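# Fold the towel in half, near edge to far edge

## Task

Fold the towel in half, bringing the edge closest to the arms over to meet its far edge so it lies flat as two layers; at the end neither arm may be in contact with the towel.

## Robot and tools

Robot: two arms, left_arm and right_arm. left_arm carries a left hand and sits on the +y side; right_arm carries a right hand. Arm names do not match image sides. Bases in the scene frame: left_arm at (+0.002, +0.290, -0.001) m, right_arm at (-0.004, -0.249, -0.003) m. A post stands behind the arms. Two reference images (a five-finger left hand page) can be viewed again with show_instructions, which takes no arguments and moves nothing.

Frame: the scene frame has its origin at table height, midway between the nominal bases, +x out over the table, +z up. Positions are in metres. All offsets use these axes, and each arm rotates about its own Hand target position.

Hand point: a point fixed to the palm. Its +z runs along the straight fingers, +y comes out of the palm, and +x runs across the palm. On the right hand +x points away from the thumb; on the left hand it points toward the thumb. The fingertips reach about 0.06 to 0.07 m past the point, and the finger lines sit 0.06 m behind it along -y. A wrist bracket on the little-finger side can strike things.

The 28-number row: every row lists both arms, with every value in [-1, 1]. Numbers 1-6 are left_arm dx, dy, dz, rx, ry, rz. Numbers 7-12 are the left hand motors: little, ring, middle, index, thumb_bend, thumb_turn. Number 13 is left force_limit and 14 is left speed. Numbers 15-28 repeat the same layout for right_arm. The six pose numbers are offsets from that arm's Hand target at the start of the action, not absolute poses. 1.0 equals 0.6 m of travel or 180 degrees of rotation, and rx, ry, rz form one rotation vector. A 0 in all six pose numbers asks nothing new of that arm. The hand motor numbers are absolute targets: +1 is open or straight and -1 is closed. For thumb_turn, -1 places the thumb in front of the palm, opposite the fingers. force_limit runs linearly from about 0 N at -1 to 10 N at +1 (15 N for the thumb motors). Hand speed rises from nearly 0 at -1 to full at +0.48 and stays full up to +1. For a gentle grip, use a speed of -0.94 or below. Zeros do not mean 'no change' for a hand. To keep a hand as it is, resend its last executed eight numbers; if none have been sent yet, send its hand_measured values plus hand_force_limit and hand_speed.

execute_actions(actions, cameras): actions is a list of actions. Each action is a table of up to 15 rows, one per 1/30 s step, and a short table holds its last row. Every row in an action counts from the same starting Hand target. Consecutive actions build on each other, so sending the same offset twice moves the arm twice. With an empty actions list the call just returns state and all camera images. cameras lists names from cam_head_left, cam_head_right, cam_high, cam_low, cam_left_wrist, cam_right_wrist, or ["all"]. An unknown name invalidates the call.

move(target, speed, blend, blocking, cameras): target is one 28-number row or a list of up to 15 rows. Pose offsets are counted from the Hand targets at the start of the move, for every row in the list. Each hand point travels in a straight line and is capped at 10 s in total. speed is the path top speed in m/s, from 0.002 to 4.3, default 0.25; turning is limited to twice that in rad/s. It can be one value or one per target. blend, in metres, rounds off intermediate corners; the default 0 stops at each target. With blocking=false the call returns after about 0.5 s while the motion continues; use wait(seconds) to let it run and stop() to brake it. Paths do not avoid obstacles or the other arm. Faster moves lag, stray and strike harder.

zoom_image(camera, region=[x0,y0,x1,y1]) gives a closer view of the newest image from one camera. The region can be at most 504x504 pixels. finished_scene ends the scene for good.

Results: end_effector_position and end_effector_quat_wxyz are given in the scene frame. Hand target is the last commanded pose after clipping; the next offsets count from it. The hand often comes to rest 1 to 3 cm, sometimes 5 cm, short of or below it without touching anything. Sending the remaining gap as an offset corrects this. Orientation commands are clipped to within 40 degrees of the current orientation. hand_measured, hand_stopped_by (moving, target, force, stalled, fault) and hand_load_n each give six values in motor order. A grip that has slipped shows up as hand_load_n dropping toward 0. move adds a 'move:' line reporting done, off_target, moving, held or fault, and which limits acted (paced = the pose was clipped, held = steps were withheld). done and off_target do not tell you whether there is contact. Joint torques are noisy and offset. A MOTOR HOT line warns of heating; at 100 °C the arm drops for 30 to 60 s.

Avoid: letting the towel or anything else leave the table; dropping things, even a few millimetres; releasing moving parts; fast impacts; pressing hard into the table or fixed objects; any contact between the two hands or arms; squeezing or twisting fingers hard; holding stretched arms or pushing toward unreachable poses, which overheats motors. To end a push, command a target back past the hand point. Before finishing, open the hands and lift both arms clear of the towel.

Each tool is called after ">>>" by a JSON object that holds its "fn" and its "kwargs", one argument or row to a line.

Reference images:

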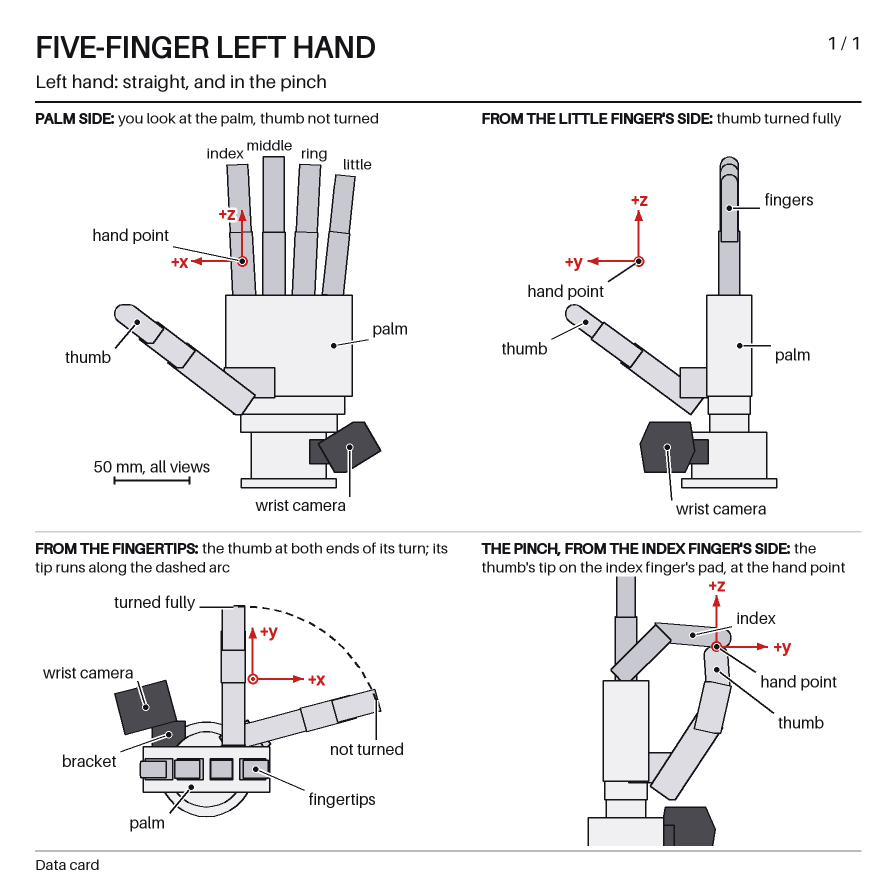

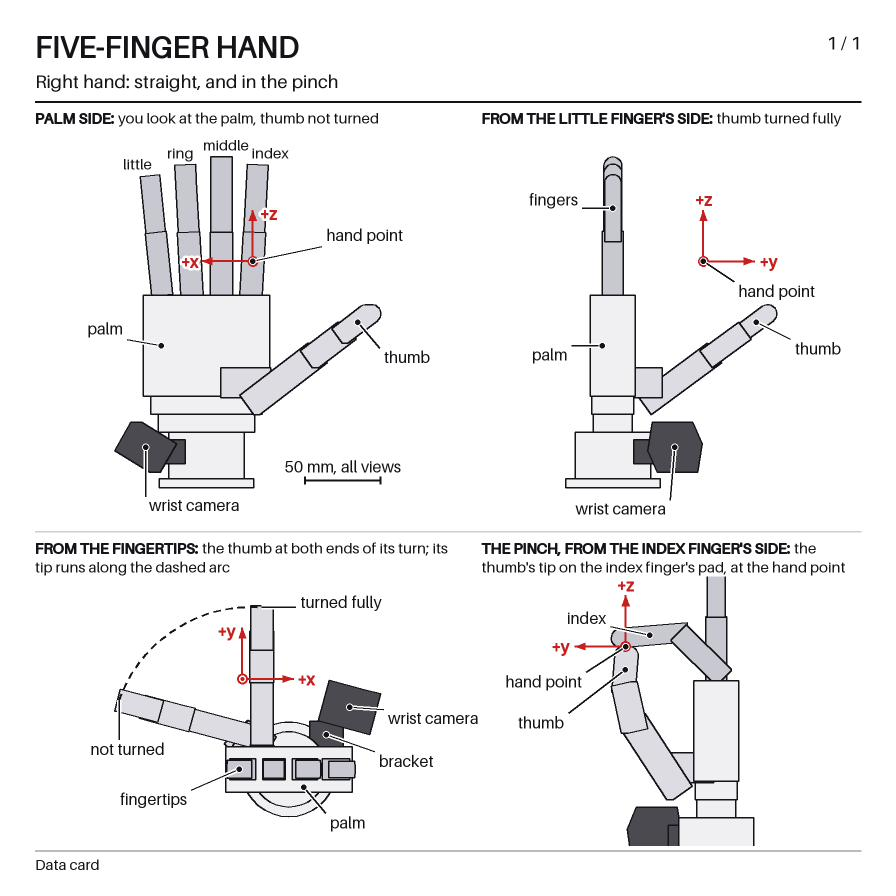

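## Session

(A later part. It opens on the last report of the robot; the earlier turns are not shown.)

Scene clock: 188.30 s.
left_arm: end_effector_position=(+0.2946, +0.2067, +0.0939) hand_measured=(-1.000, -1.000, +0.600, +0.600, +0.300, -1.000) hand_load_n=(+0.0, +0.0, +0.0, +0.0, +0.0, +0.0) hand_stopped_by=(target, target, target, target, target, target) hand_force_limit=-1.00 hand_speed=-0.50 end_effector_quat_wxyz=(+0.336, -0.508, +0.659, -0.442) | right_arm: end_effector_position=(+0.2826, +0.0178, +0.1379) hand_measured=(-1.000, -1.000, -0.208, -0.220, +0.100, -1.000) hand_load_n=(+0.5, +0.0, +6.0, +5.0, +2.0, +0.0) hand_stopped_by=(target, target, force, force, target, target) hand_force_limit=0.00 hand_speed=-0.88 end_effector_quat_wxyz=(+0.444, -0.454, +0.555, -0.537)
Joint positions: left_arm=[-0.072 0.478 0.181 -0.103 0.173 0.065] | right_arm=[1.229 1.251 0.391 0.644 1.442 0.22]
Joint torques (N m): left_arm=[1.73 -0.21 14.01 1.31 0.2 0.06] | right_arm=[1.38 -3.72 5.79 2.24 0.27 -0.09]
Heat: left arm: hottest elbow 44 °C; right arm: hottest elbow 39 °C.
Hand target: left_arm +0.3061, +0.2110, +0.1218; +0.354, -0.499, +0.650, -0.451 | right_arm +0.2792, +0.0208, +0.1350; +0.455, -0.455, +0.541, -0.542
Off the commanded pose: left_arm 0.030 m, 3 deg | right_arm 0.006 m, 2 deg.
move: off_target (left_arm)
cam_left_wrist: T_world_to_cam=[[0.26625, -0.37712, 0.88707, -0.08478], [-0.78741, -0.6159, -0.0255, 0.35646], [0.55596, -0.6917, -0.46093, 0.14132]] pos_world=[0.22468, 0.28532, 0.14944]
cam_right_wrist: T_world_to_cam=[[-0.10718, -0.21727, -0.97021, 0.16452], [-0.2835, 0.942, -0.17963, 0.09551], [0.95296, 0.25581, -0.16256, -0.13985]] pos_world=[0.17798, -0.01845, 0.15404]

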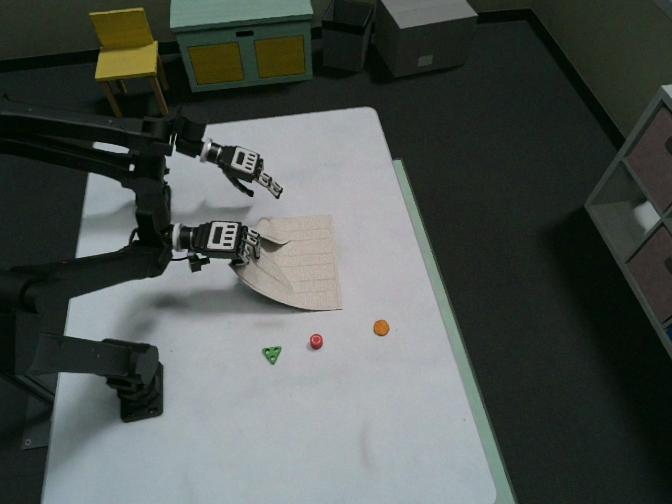

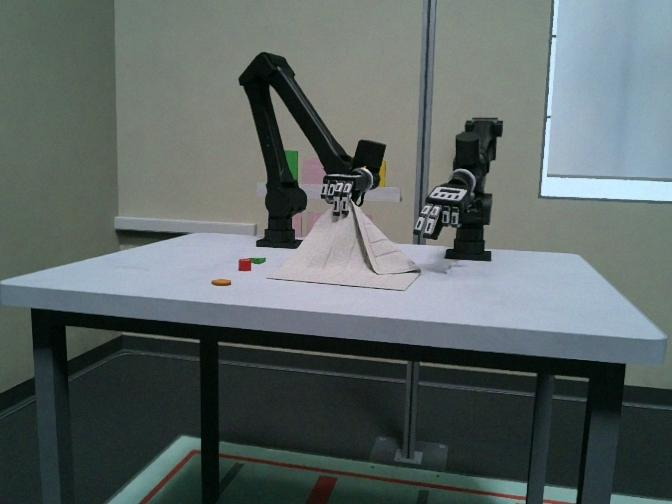

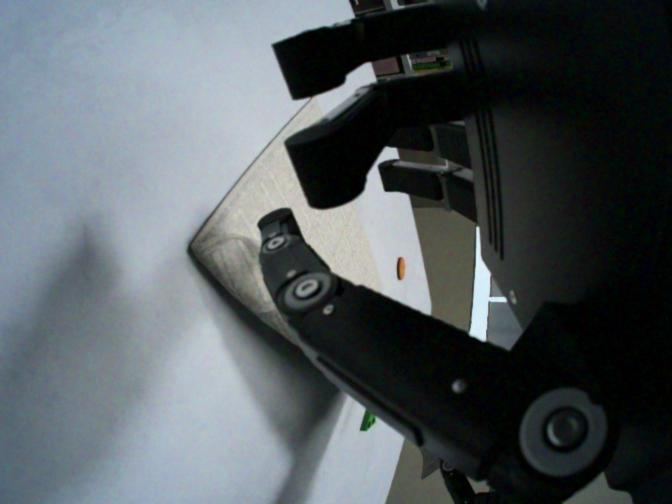

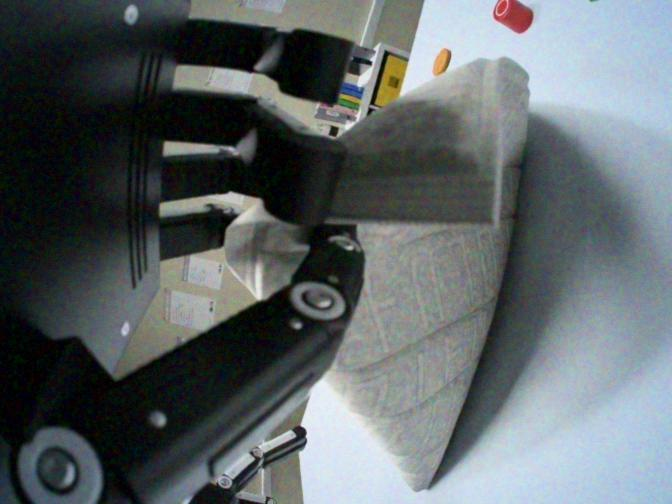

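>>> {"fn": "move", "kwargs": {
  "target": [
    [-0.03,0.17,0.06,0,0,0,-1,-1,0.6,0.6,0.3,-1,-1,-0.5,0,0,0.08,0,0,0,-1,-1,-0.5,-0.5,0.1,-1,0,-0.88],
    [-0.03,0.17,0.06,0,0,0,-1,-1,0.6,0.6,0.3,-1,-1,-0.5,0,-0.02,0.18,0,0,0,-1,-1,-0.5,-0.5,0.1,-1,0,-0.88]
  ],
  "speed": 0.1,
  "blend": [0.02,0],
  "cameras": ["cam_high","cam_low","cam_left_wrist","cam_right_wrist"]
}}

>>> {"fn": "zoom_image", "kwargs": {
  "camera": "cam_low",
  "region": [260, 160, 440, 310]
}}

>>> {"fn": "zoom_image", "kwargs": {
  "camera": "cam_high",
  "region": [220, 180, 400, 320]
}}

Scene clock: 192.83 s.
left_arm: end_effector_position=(+0.2810, +0.3034, +0.1365) hand_measured=(-1.000, -1.000, +0.600, +0.600, +0.300, -1.000) hand_load_n=(+0.0, +0.0, +0.0, +0.0, +0.0, +0.0) hand_stopped_by=(target, target, target, target, target, target) hand_force_limit=-1.00 hand_speed=-0.50 end_effector_quat_wxyz=(+0.338, -0.506, +0.651, -0.453) | right_arm: end_effector_position=(+0.2763, -0.0045, +0.2188) hand_measured=(-1.000, -1.000, -0.208, -0.220, +0.100, -1.000) hand_load_n=(+0.0, +0.0, +5.5, +5.5, +2.0, +0.0) hand_stopped_by=(target, target, force, force, target, target) hand_force_limit=0.00 hand_speed=-0.88 end_effector_quat_wxyz=(+0.437, -0.469, +0.531, -0.555)
Joint positions: left_arm=[0.585 0.489 0.31 -0.349 0.776 0.368] | right_arm=[1.231 0.973 0.432 0.521 1.433 -0.038]
Joint torques (N m): left_arm=[1.55 1.32 13.97 1.05 0.49 0.06] | right_arm=[0.73 -3.19 11.52 1.05 -0.16 0.03]
Heat: left arm: hottest elbow 45 °C; right arm: hottest elbow 39 °C.
Hand target: left_arm +0.2880, +0.3130, +0.1578; +0.354, -0.499, +0.650, -0.451 | right_arm +0.2792, +0.0089, +0.2430; +0.455, -0.455, +0.541, -0.542
Off the commanded pose: left_arm 0.024 m, 2 deg | right_arm 0.028 m, 3 deg.
move: off_target (left_arm, right_arm)
cam_left_wrist: T_world_to_cam=[[0.24793, -0.36095, 0.89902, -0.08389], [-0.78646, -0.61687, -0.03077, 0.40709], [0.56569, -0.69942, -0.43681, 0.23177]] pos_world=[0.20985, 0.38295, 0.18919]
cam_right_wrist: T_world_to_cam=[[-0.09095, -0.28168, -0.95519, 0.22943], [-0.2943, 0.92392, -0.24444, 0.14633], [0.95137, 0.25889, -0.16693, -0.11356]] pos_world=[0.17197, -0.04118, 0.23596]

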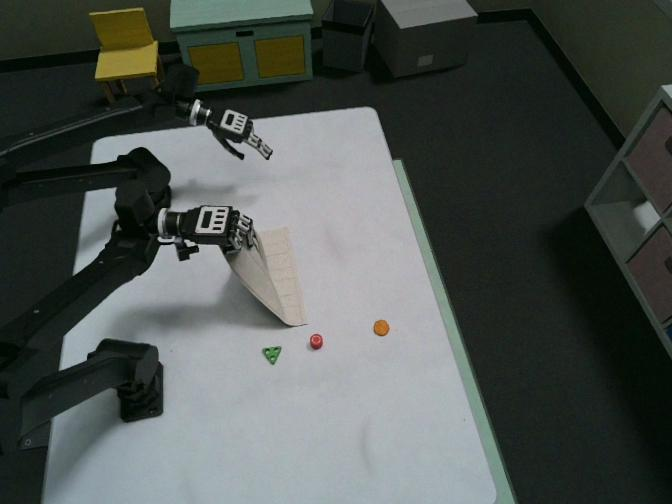

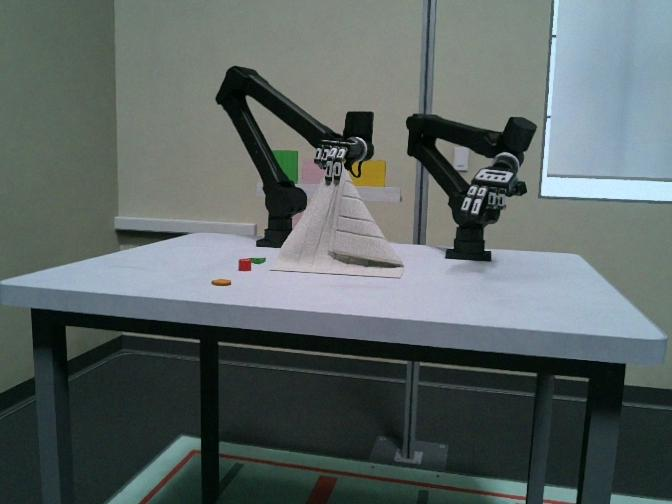

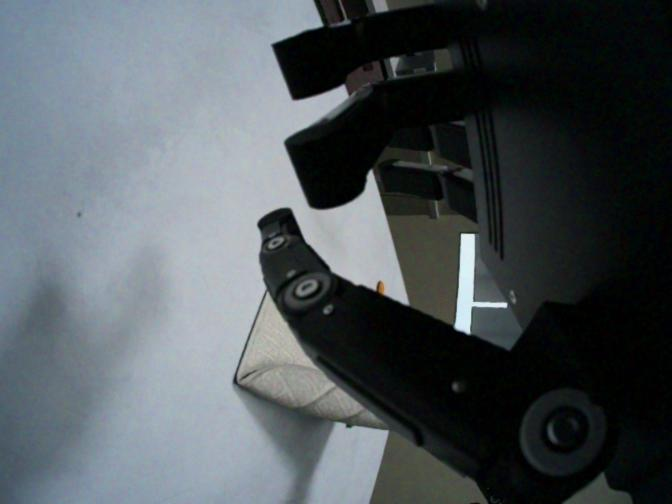

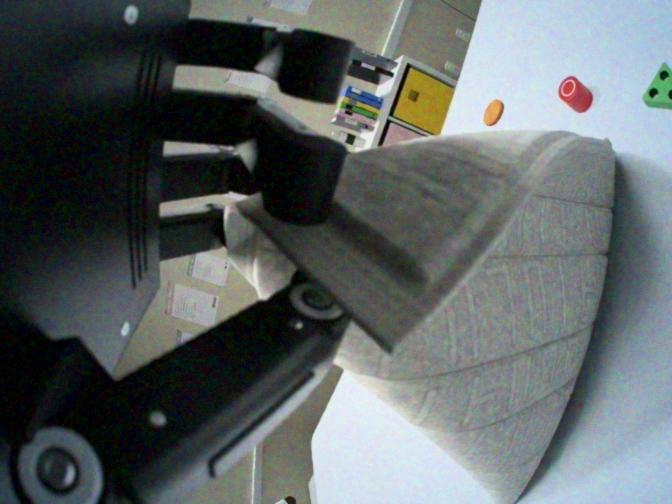

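Scaled by 2.800.

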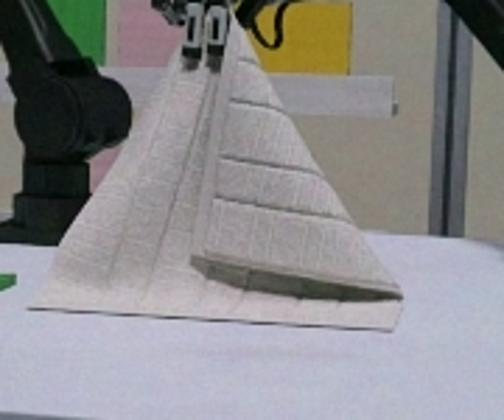

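Scaled by 2.800.

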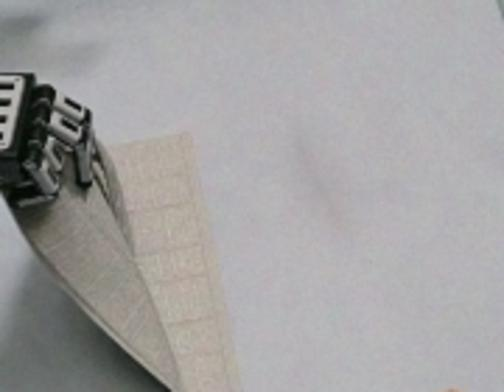

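>>> {"fn": "move", "kwargs": {
  "target": [
    [0,0,0,0,0,0,-1,-1,0.6,0.6,0.3,-1,-1,-0.5,0.06,-0.03,0.11,0,0,0,-1,-1,-0.5,-0.5,0.1,-1,0,-0.88],
    [0,0,0,0,0,0,-1,-1,0.6,0.6,0.3,-1,-1,-0.5,0.13,-0.05,0.22,0,0,0,-1,-1,-0.5,-0.5,0.1,-1,0,-0.88]
  ],
  "speed": 0.08,
  "blend": [0.02,0],
  "cameras": ["all"]
}}

Scene clock: 198.27 s.
left_arm: end_effector_position=(+0.2810, +0.3034, +0.1365) hand_measured=(-1.000, -1.000, +0.600, +0.600, +0.300, -1.000) hand_load_n=(+0.0, +0.5, +0.0, +0.0, +0.0, +0.0) hand_stopped_by=(target, target, target, target, target, target) hand_force_limit=-1.00 hand_speed=-0.50 end_effector_quat_wxyz=(+0.338, -0.506, +0.651, -0.453) | right_arm: end_effector_position=(+0.3499, -0.0239, +0.3482) hand_measured=(-1.000, -1.000, -0.208, -0.220, +0.100, -1.000) hand_load_n=(+0.0, +0.0, +5.5, +5.0, +2.0, +0.0) hand_stopped_by=(target, target, force, force, target, target) hand_force_limit=0.00 hand_speed=-0.88 end_effector_quat_wxyz=(+0.442, -0.472, +0.533, -0.546)
Joint positions: left_arm=[0.585 0.489 0.31 -0.349 0.776 0.368] | right_arm=[0.948 0.857 0.742 0.083 1.135 -0.015]
Joint torques (N m): left_arm=[1.96 1.14 13.89 1.06 0.49 0.06] | right_arm=[-0.5 -2.26 13.27 1.1 -0.15 0.07]
Heat: left arm: hottest elbow 45 °C; right arm: hottest elbow 39 °C.
Hand target: left_arm +0.2880, +0.3130, +0.1578; +0.354, -0.499, +0.650, -0.451 | right_arm +0.3572, -0.0212, +0.3749; +0.455, -0.455, +0.541, -0.542
Off the commanded pose: left_arm 0.024 m, 2 deg | right_arm 0.028 m, 3 deg.
move: off_target (right_arm)
cam_left_wrist: T_world_to_cam=[[0.24793, -0.36095, 0.89902, -0.08389], [-0.78646, -0.61687, -0.03077, 0.40709], [0.56569, -0.69942, -0.43681, 0.23177]] pos_world=[0.20985, 0.38295, 0.18919]
cam_right_wrist: T_world_to_cam=[[-0.09517, -0.2696, -0.95826, 0.35711], [-0.31052, 0.92263, -0.22874, 0.2177], [0.94579, 0.27579, -0.17152, -0.15299]] pos_world=[0.24628, -0.06239, 0.36576]

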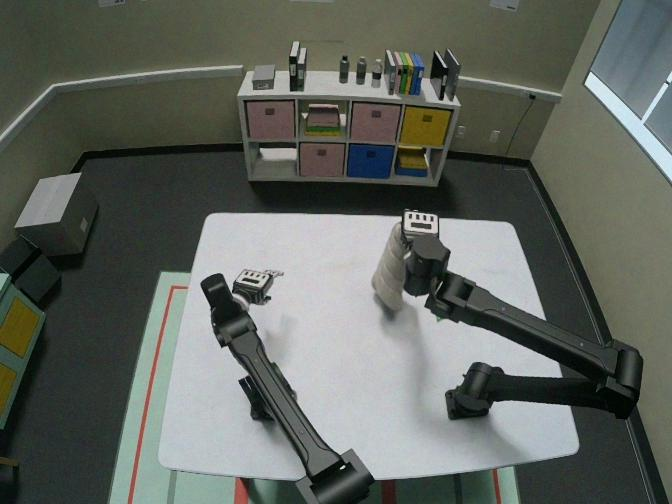

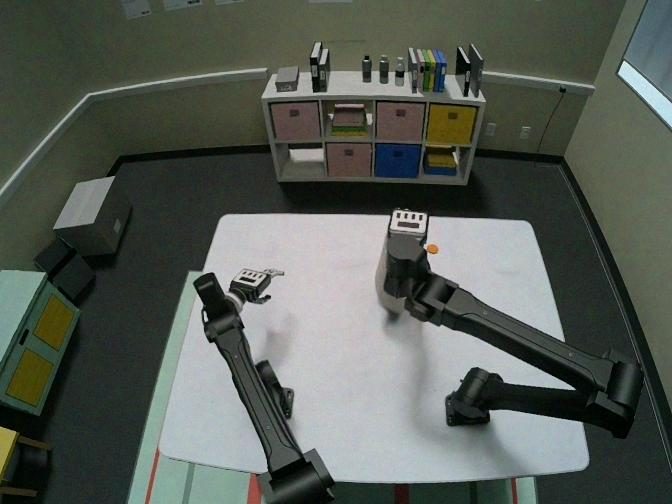

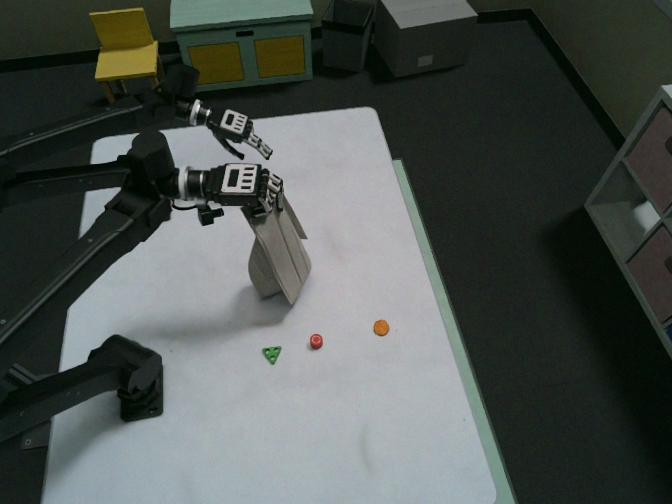

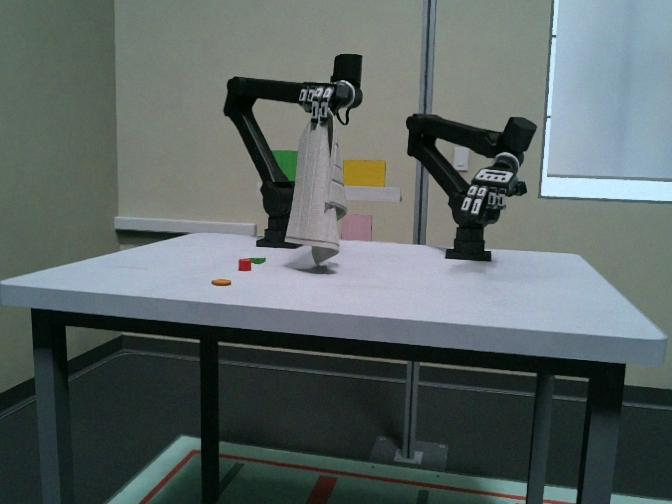

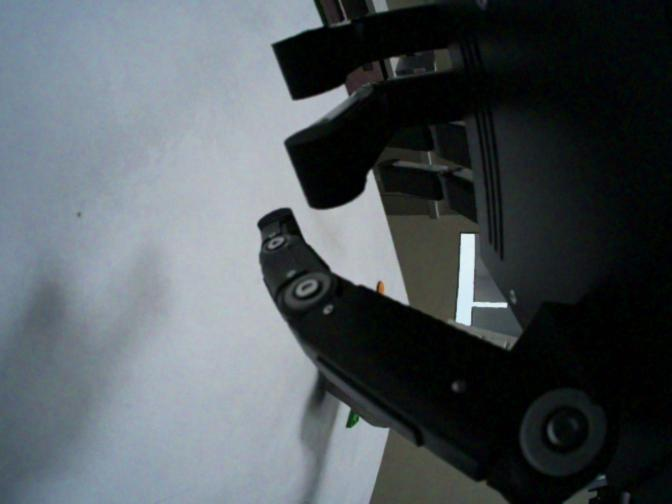

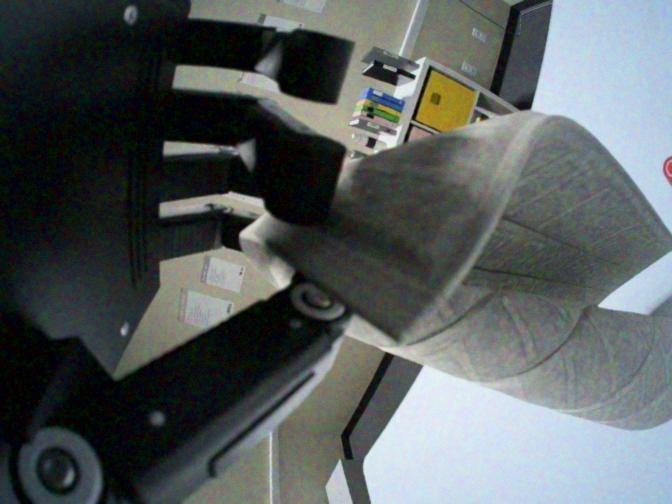

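>>> {"fn": "zoom_image", "kwargs": {
  "camera": "cam_low",
  "region": [230, 60, 430, 290]
}}

>>> {"fn": "zoom_image", "kwargs": {
  "camera": "cam_high",
  "region": [200, 140, 360, 320]
}}

>>> {"fn": "zoom_image", "kwargs": {
  "camera": "cam_right_wrist",
  "region": [200, 40, 672, 460]
}}

Scaled by 2.191.

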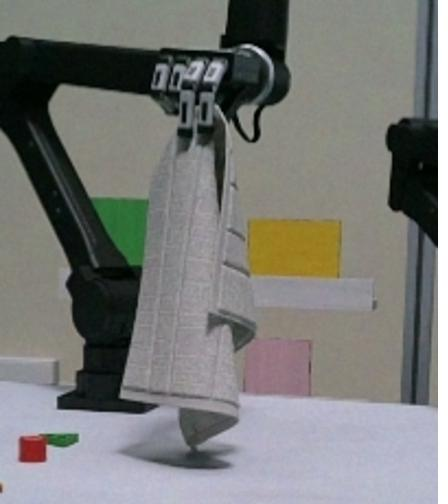

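Scaled by 2.800.

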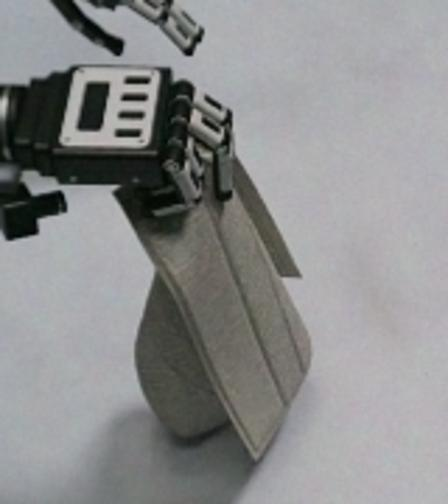

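Scaled by 1.068 from the camera's image (finer frame: 960x720).

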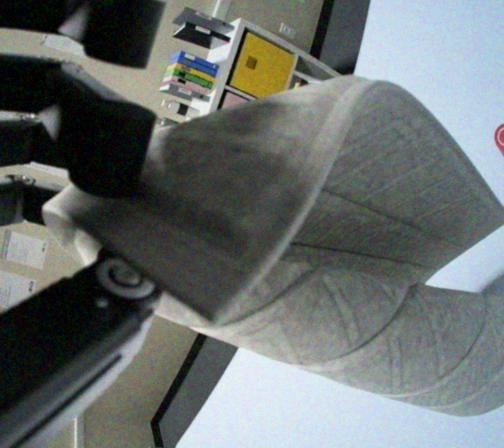

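>>> {"fn": "move", "kwargs": {
  "target": [
    [0.04,-0.03,0.12,0,0,-0.306,-1,-1,0.8,0.8,0.3,-1,-1,-0.5,0,0,0,0,0,0,-1,-1,-0.5,-0.5,0.1,-1,0,-0.88]
  ],
  "speed": 0.15,
  "cameras": ["all"]
}}

Scene clock: 204.03 s.
left_arm: end_effector_position=(+0.3036, +0.2935, +0.2197) hand_measured=(-1.000, -1.000, +0.800, +0.800, +0.300, -1.000) hand_load_n=(+0.0, +0.0, +0.0, +0.0, +0.0, +0.0) hand_stopped_by=(target, target, target, target, target, target) hand_force_limit=-1.00 hand_speed=-0.50 end_effector_quat_wxyz=(+0.111, -0.168, +0.807, -0.554) | right_arm: end_effector_position=(+0.3499, -0.0238, +0.3482) hand_measured=(-1.000, -1.000, -0.208, -0.220, +0.100, -1.000) hand_load_n=(+0.0, +0.0, +6.0, +5.5, +2.0, +0.0) hand_stopped_by=(target, target, force, force, target, target) hand_force_limit=0.00 hand_speed=-0.88 end_effector_quat_wxyz=(+0.442, -0.472, +0.533, -0.545)
Joint positions: left_arm=[0.552 1.256 1.002 -1.672 1.176 1.947] | right_arm=[0.948 0.857 0.742 0.083 1.135 -0.014]
Joint torques (N m): left_arm=[-0.67 -6.07 11.36 -0.81 0.83 0.06] | right_arm=[-0.44 -2.32 13.27 1.21 -0.15 0.08]
Heat: left arm: hottest elbow 46 °C; right arm: hottest elbow 40 °C.
Hand target: left_arm +0.3120, +0.2950, +0.2298; +0.106, -0.142, +0.807, -0.563 | right_arm +0.3572, -0.0212, +0.3749; +0.455, -0.455, +0.541, -0.542
Off the commanded pose: left_arm 0.013 m, 3 deg | right_arm 0.028 m, 3 deg.
joint sent to its limit (left arm) — joint 4 (wrist pitch), lower limit. The joint targets still meet the commanded pose.
move: off_target (left_arm)
cam_left_wrist: T_world_to_cam=[[-0.13994, -0.42293, 0.89529, -0.03115], [-0.97095, 0.23586, -0.04035, 0.22916], [-0.1941, -0.87493, -0.44365, 0.53211]] pos_world=[0.32143, 0.39833, 0.2732]
cam_right_wrist: T_world_to_cam=[[-0.09497, -0.2686, -0.95856, 0.35714], [-0.31045, 0.92288, -0.22784, 0.21735], [0.94583, 0.27594, -0.17103, -0.15319]] pos_world=[0.24628, -0.06239, 0.36566]

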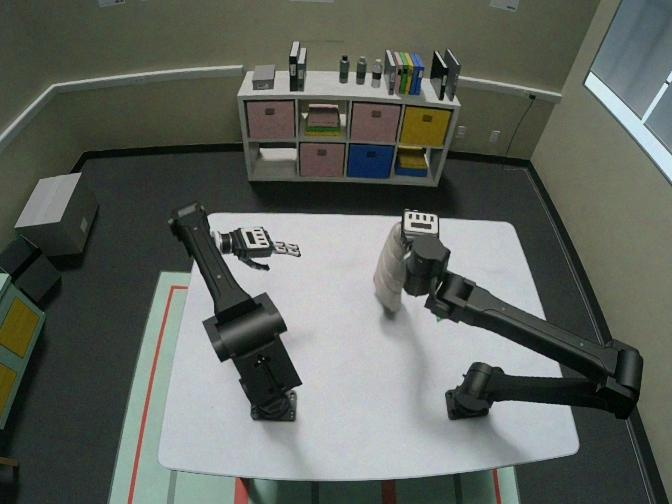

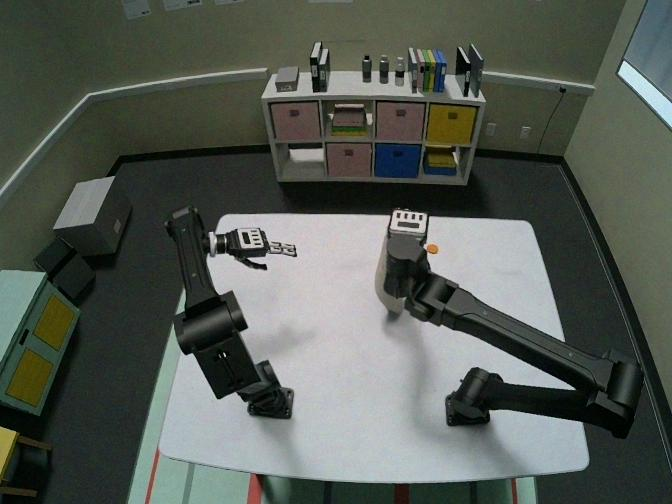

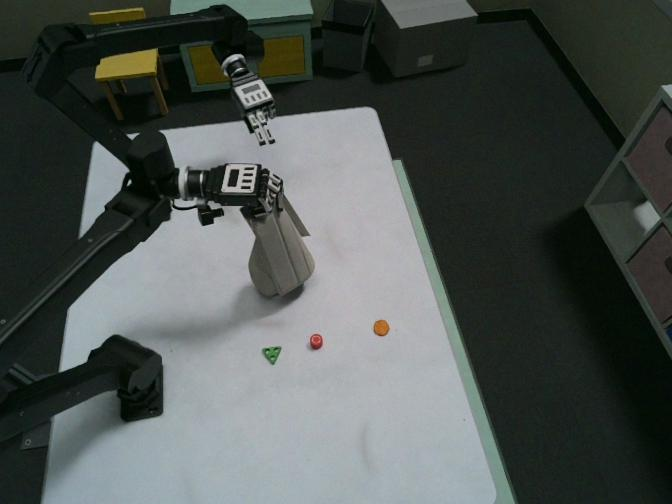

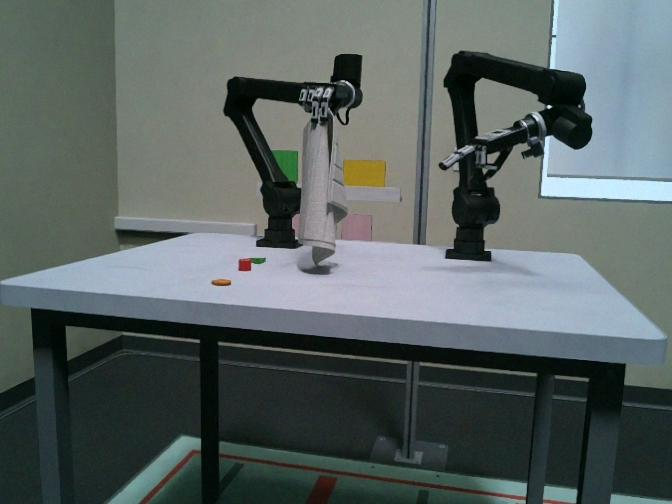

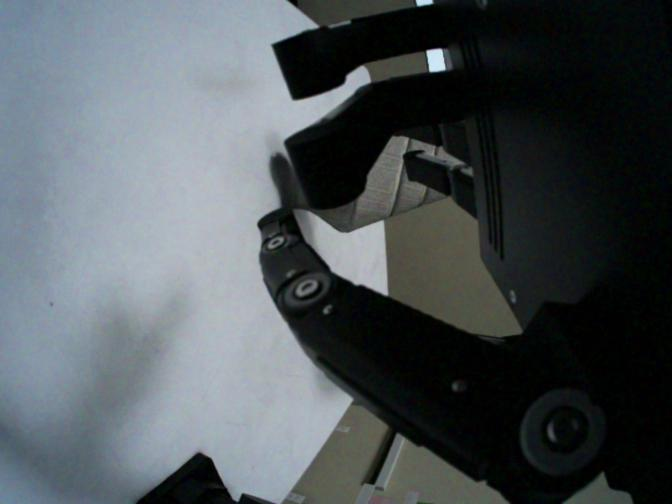

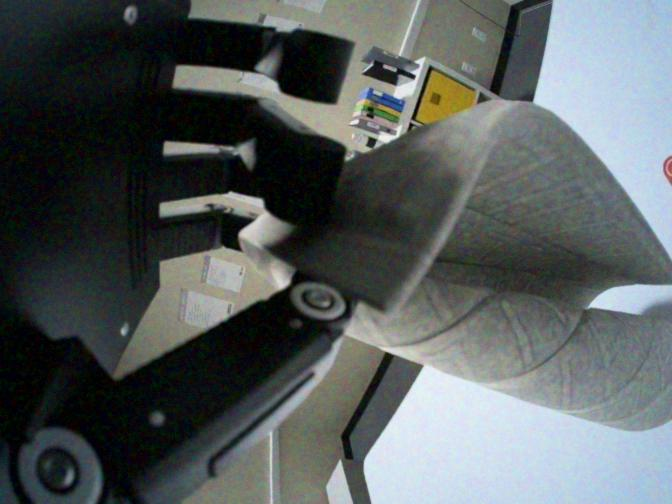

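>>> {"fn": "zoom_image", "kwargs": {
  "camera": "cam_left_wrist",
  "region": [240, 90, 480, 270]
}}

>>> {"fn": "zoom_image", "kwargs": {
  "camera": "cam_low",
  "region": [270, 60, 430, 290]
}}

>>> {"fn": "zoom_image", "kwargs": {
  "camera": "cam_high",
  "region": [200, 140, 360, 320]
}}

Scaled by 2.100 from the camera's image (finer frame: 960x720).

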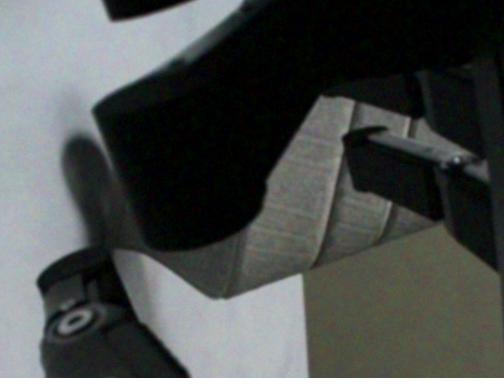

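Scaled by 2.191.

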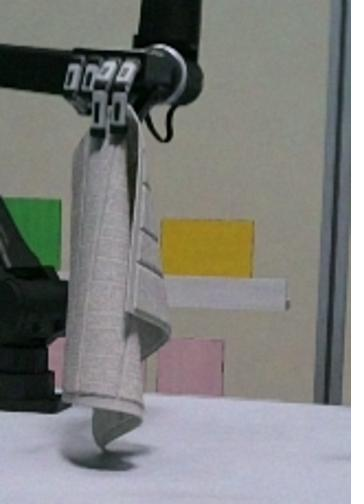

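Scaled by 2.800.

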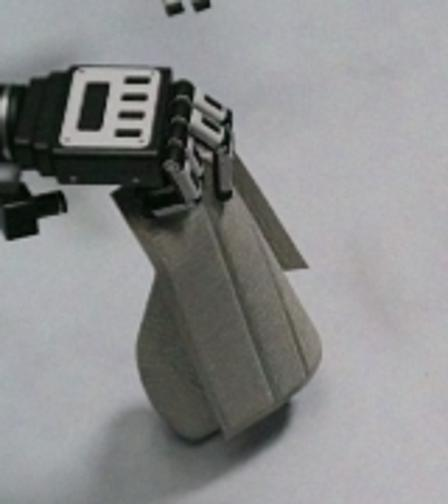

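>>> {"fn": "move", "kwargs": {
  "target": [
    [0,0,0,0,0,0,-1,-1,0.8,0.8,0.3,-1,-1,-0.5,0.27,0.118,0.0,0,0,0,-1,-1,-0.5,-0.5,0.1,-1,0,-0.88],
    [0,0,0,0,0,0,-1,-1,0.8,0.8,0.3,-1,-1,-0.5,0.25,0.118,-0.13,0,0,0,-1,-1,-0.5,-0.5,0.1,-1,0,-0.88]
  ],
  "speed": 0.08,
  "blend": [0.02,0],
  "cameras": ["cam_high","cam_low","cam_head_left"]
}}

>>> {"fn": "zoom_image", "kwargs": {
  "camera": "cam_low",
  "region": [230, 60, 430, 310]
}}

>>> {"fn": "zoom_image", "kwargs": {
  "camera": "cam_high",
  "region": [230, 140, 410, 320]
}}

Scene clock: 211.10 s.
left_arm: end_effector_position=(+0.3036, +0.2934, +0.2197) hand_measured=(-1.000, -1.000, +0.800, +0.800, +0.300, -1.000) hand_load_n=(+0.0, +0.0, +0.0, +0.0, +0.0, +0.0) hand_stopped_by=(target, target, target, target, target, target) hand_force_limit=-1.00 hand_speed=-0.50 end_effector_quat_wxyz=(+0.112, -0.168, +0.807, -0.554) | right_arm: end_effector_position=(+0.5059, +0.0476, +0.2974) hand_measured=(-1.000, -1.000, -0.208, -0.220, +0.100, -1.000) hand_load_n=(+0.0, +0.0, +5.5, +5.0, +2.0, +0.0) hand_stopped_by=(target, target, force, force, target, target) hand_force_limit=0.00 hand_speed=-0.88 end_effector_quat_wxyz=(+0.450, -0.461, +0.539, -0.543)
Joint positions: left_arm=[0.552 1.256 1.002 -1.673 1.176 1.947] | right_arm=[0.744 1.362 0.952 0.4 0.936 -0.007]
Joint torques (N m): left_arm=[-0.97 -5.71 11.37 -0.88 0.82 0.06] | right_arm=[0.56 -8.06 8.58 2.91 0.18 0.05]
Heat: left arm: hottest elbow 47 °C; right arm: hottest elbow 41 °C.
Hand target: left_arm +0.3120, +0.2950, +0.2298; +0.105, -0.142, +0.807, -0.563 | right_arm +0.5072, +0.0496, +0.2968; +0.455, -0.455, +0.541, -0.542
Off the commanded pose: left_arm 0.013 m, 3 deg | right_arm 0.002 m, 1 deg.
joint sent to its limit (left arm) — joint 4 (wrist pitch), lower limit. The joint targets still meet the commanded pose.
move: done
Images, in order (width x height): cam_head_left 672x504, cam_high 672x504, cam_low 672x504.

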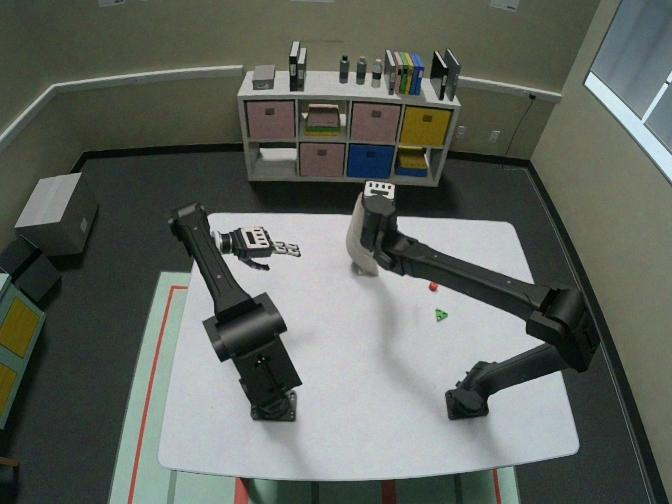

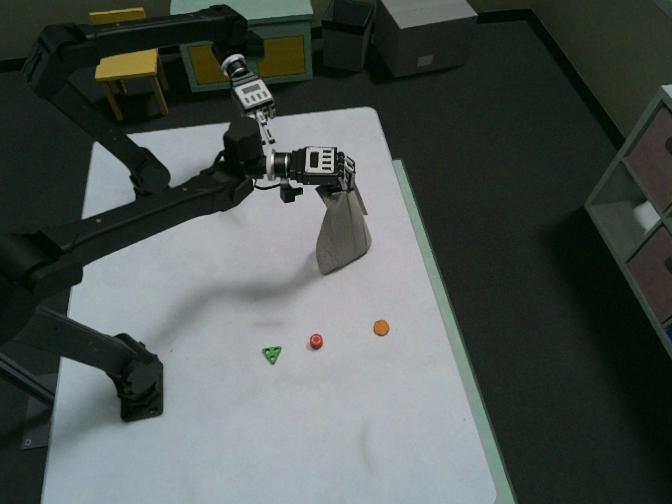

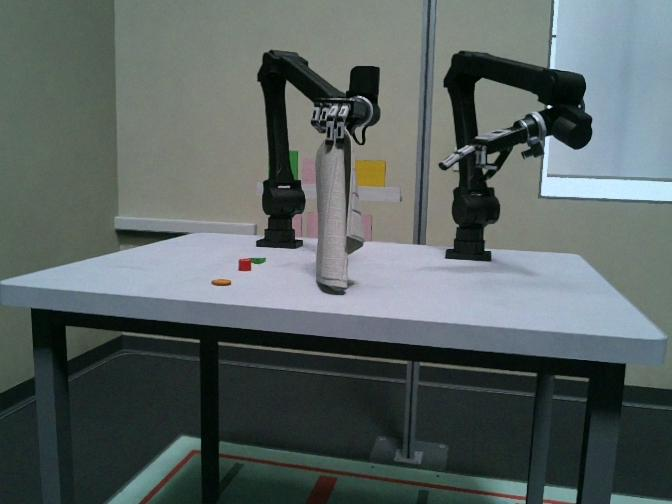

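Scaled by 2.016.

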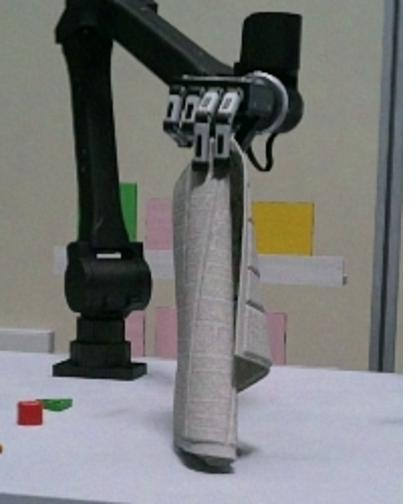

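Scaled by 2.800.

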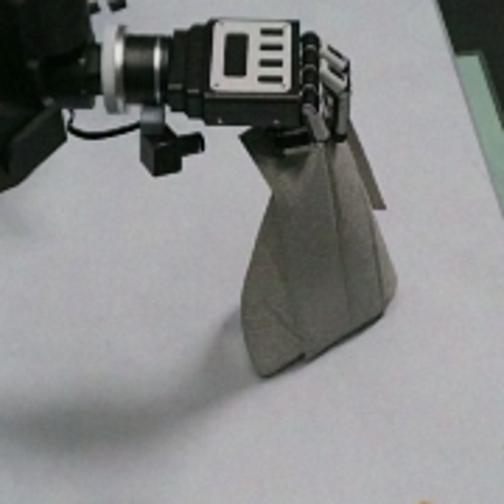

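>>> {"fn": "move", "kwargs": {
  "target": [
    [0,0,0,0,0,0,-1,-1,0.8,0.8,0.3,-1,-1,-0.5,-0.1,0,-0.15,0,0,0,-1,-1,-0.5,-0.5,0.1,-1,0,-0.88],
    [0,0,0,0,0,0,-1,-1,0.8,0.8,0.3,-1,-1,-0.5,-0.22,0,-0.28,0,0,0,-1,-1,-0.5,-0.5,0.1,-1,0,-0.88],
    [0,0,0,0,0,0,-1,-1,0.8,0.8,0.3,-1,-1,-0.5,-0.34,0,-0.38,0,0,0,-1,-1,-0.5,-0.5,0.1,-1,0,-0.88]
  ],
  "speed": 0.12,
  "blend": [0.03,0.03,0],
  "cameras": ["cam_high","cam_low","cam_head_left","cam_right_wrist","cam_left_wrist"]
}}

>>> {"fn": "zoom_image", "kwargs": {
  "camera": "cam_low",
  "region": [230, 160, 450, 320]
}}

>>> {"fn": "zoom_image", "kwargs": {
  "camera": "cam_high",
  "region": [210, 160, 400, 320]
}}

Scene clock: 215.50 s.
left_arm: end_effector_position=(+0.3036, +0.2934, +0.2197) hand_measured=(-1.000, -1.000, +0.800, +0.800, +0.300, -1.000) hand_load_n=(+0.0, +0.0, -0.5, +0.0, +0.0, +0.5) hand_stopped_by=(target, target, target, target, target, target) hand_force_limit=-1.00 hand_speed=-0.50 end_effector_quat_wxyz=(+0.112, -0.168, +0.807, -0.554) | right_arm: end_effector_position=(+0.3076, +0.0490, +0.0727) hand_measured=(-1.000, -1.000, -0.208, -0.220, +0.100, -1.000) hand_load_n=(+0.0, +0.0, +6.0, +5.0, +2.0, +0.0) hand_stopped_by=(target, target, force, force, target, target) hand_force_limit=0.00 hand_speed=-0.88 end_effector_quat_wxyz=(+0.455, -0.451, +0.546, -0.541)
Joint positions: left_arm=[0.552 1.256 1.002 -1.673 1.176 1.947] | right_arm=[1.189 1.681 0.425 1.248 1.391 0.017]
Joint torques (N m): left_arm=[-1.03 -6.12 11.33 -0.84 0.81 0.06] | right_arm=[1.32 -6.36 2.92 2.21 0.18 -0.06]
Heat: left arm: hottest elbow 47 °C; right arm: hottest elbow 41 °C.
Hand target: left_arm +0.3120, +0.2950, +0.2298; +0.105, -0.142, +0.807, -0.563 | right_arm +0.3032, +0.0498, +0.0690; +0.455, -0.455, +0.541, -0.542
Off the commanded pose: left_arm 0.013 m, 3 deg | right_arm 0.006 m, 1 deg.
joint sent to its limit (left arm) — joint 4 (wrist pitch), lower limit. The joint targets still meet the commanded pose.
move: done
cam_left_wrist: T_world_to_cam=[[-0.14036, -0.42294, 0.89522, -0.03103], [-0.97087, 0.23614, -0.04066, 0.22913], [-0.1942, -0.87485, -0.44376, 0.53205]] pos_world=[0.32143, 0.39823, 0.2732]
cam_right_wrist: T_world_to_cam=[[-0.07876, -0.22007, -0.9723, 0.10226], [-0.29107, 0.93791, -0.1887, 0.06474], [0.95346, 0.26814, -0.13792, -0.18486]] pos_world=[0.20315, 0.01135, 0.08615]
Images, in order (width x height): cam_head_left 672x504, cam_high 672x504, cam_low 672x504, cam_left_wrist 672x504, cam_right_wrist 672x504.

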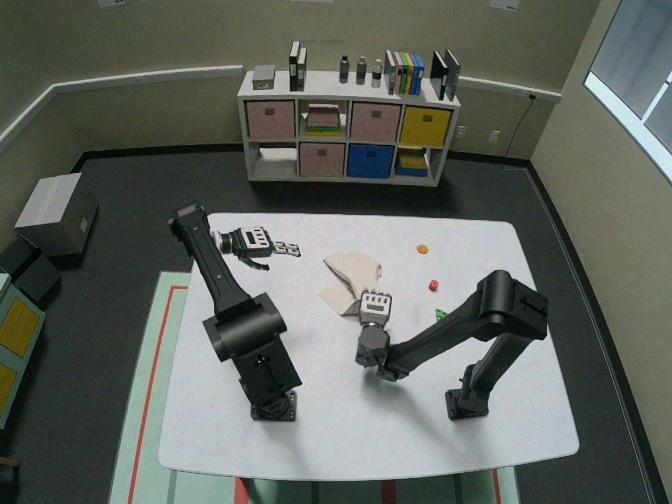

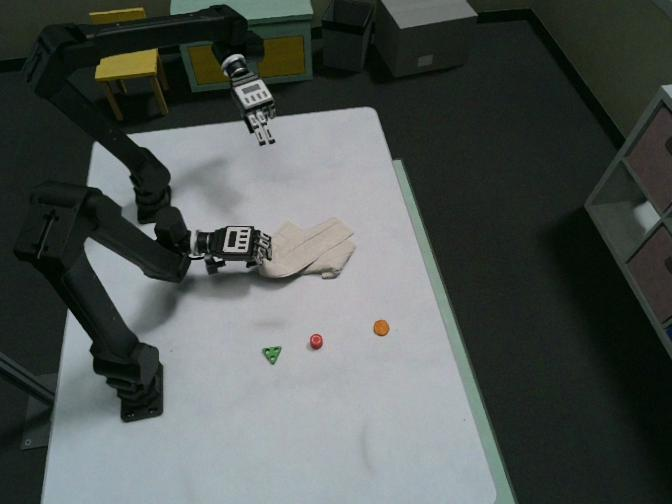

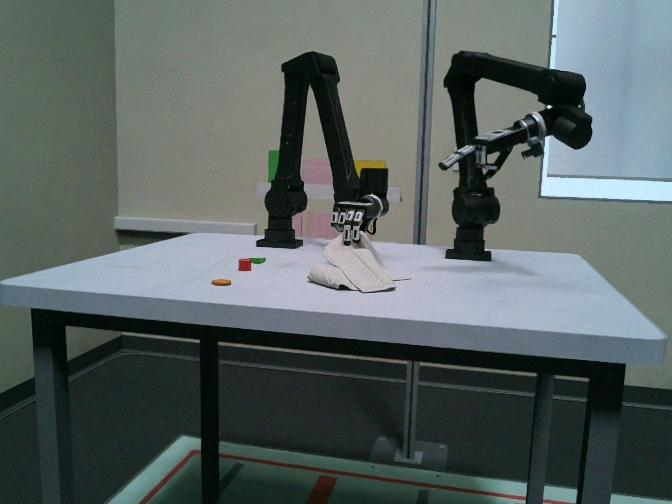

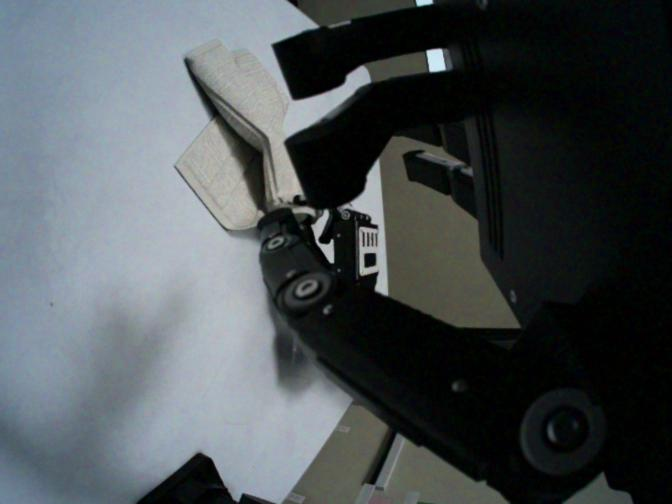

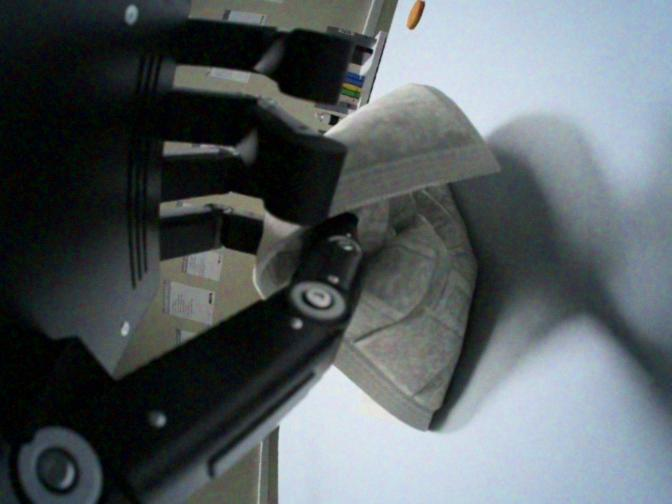

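Scaled by 2.291.

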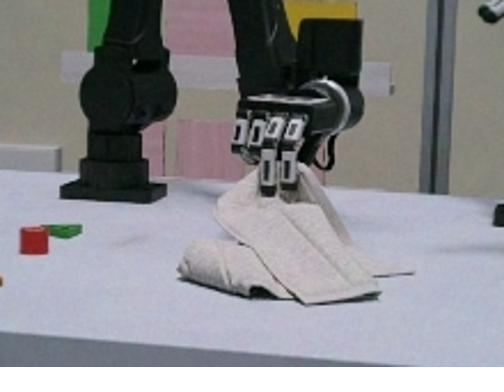

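Scaled by 2.653.

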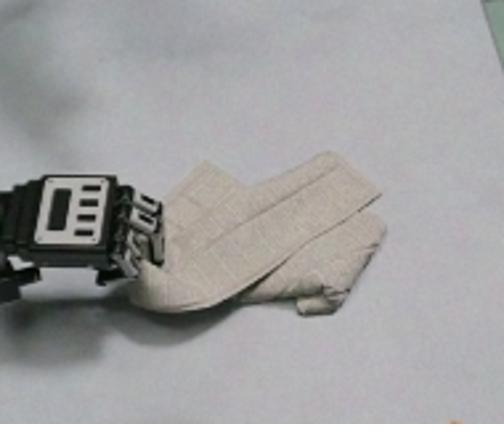

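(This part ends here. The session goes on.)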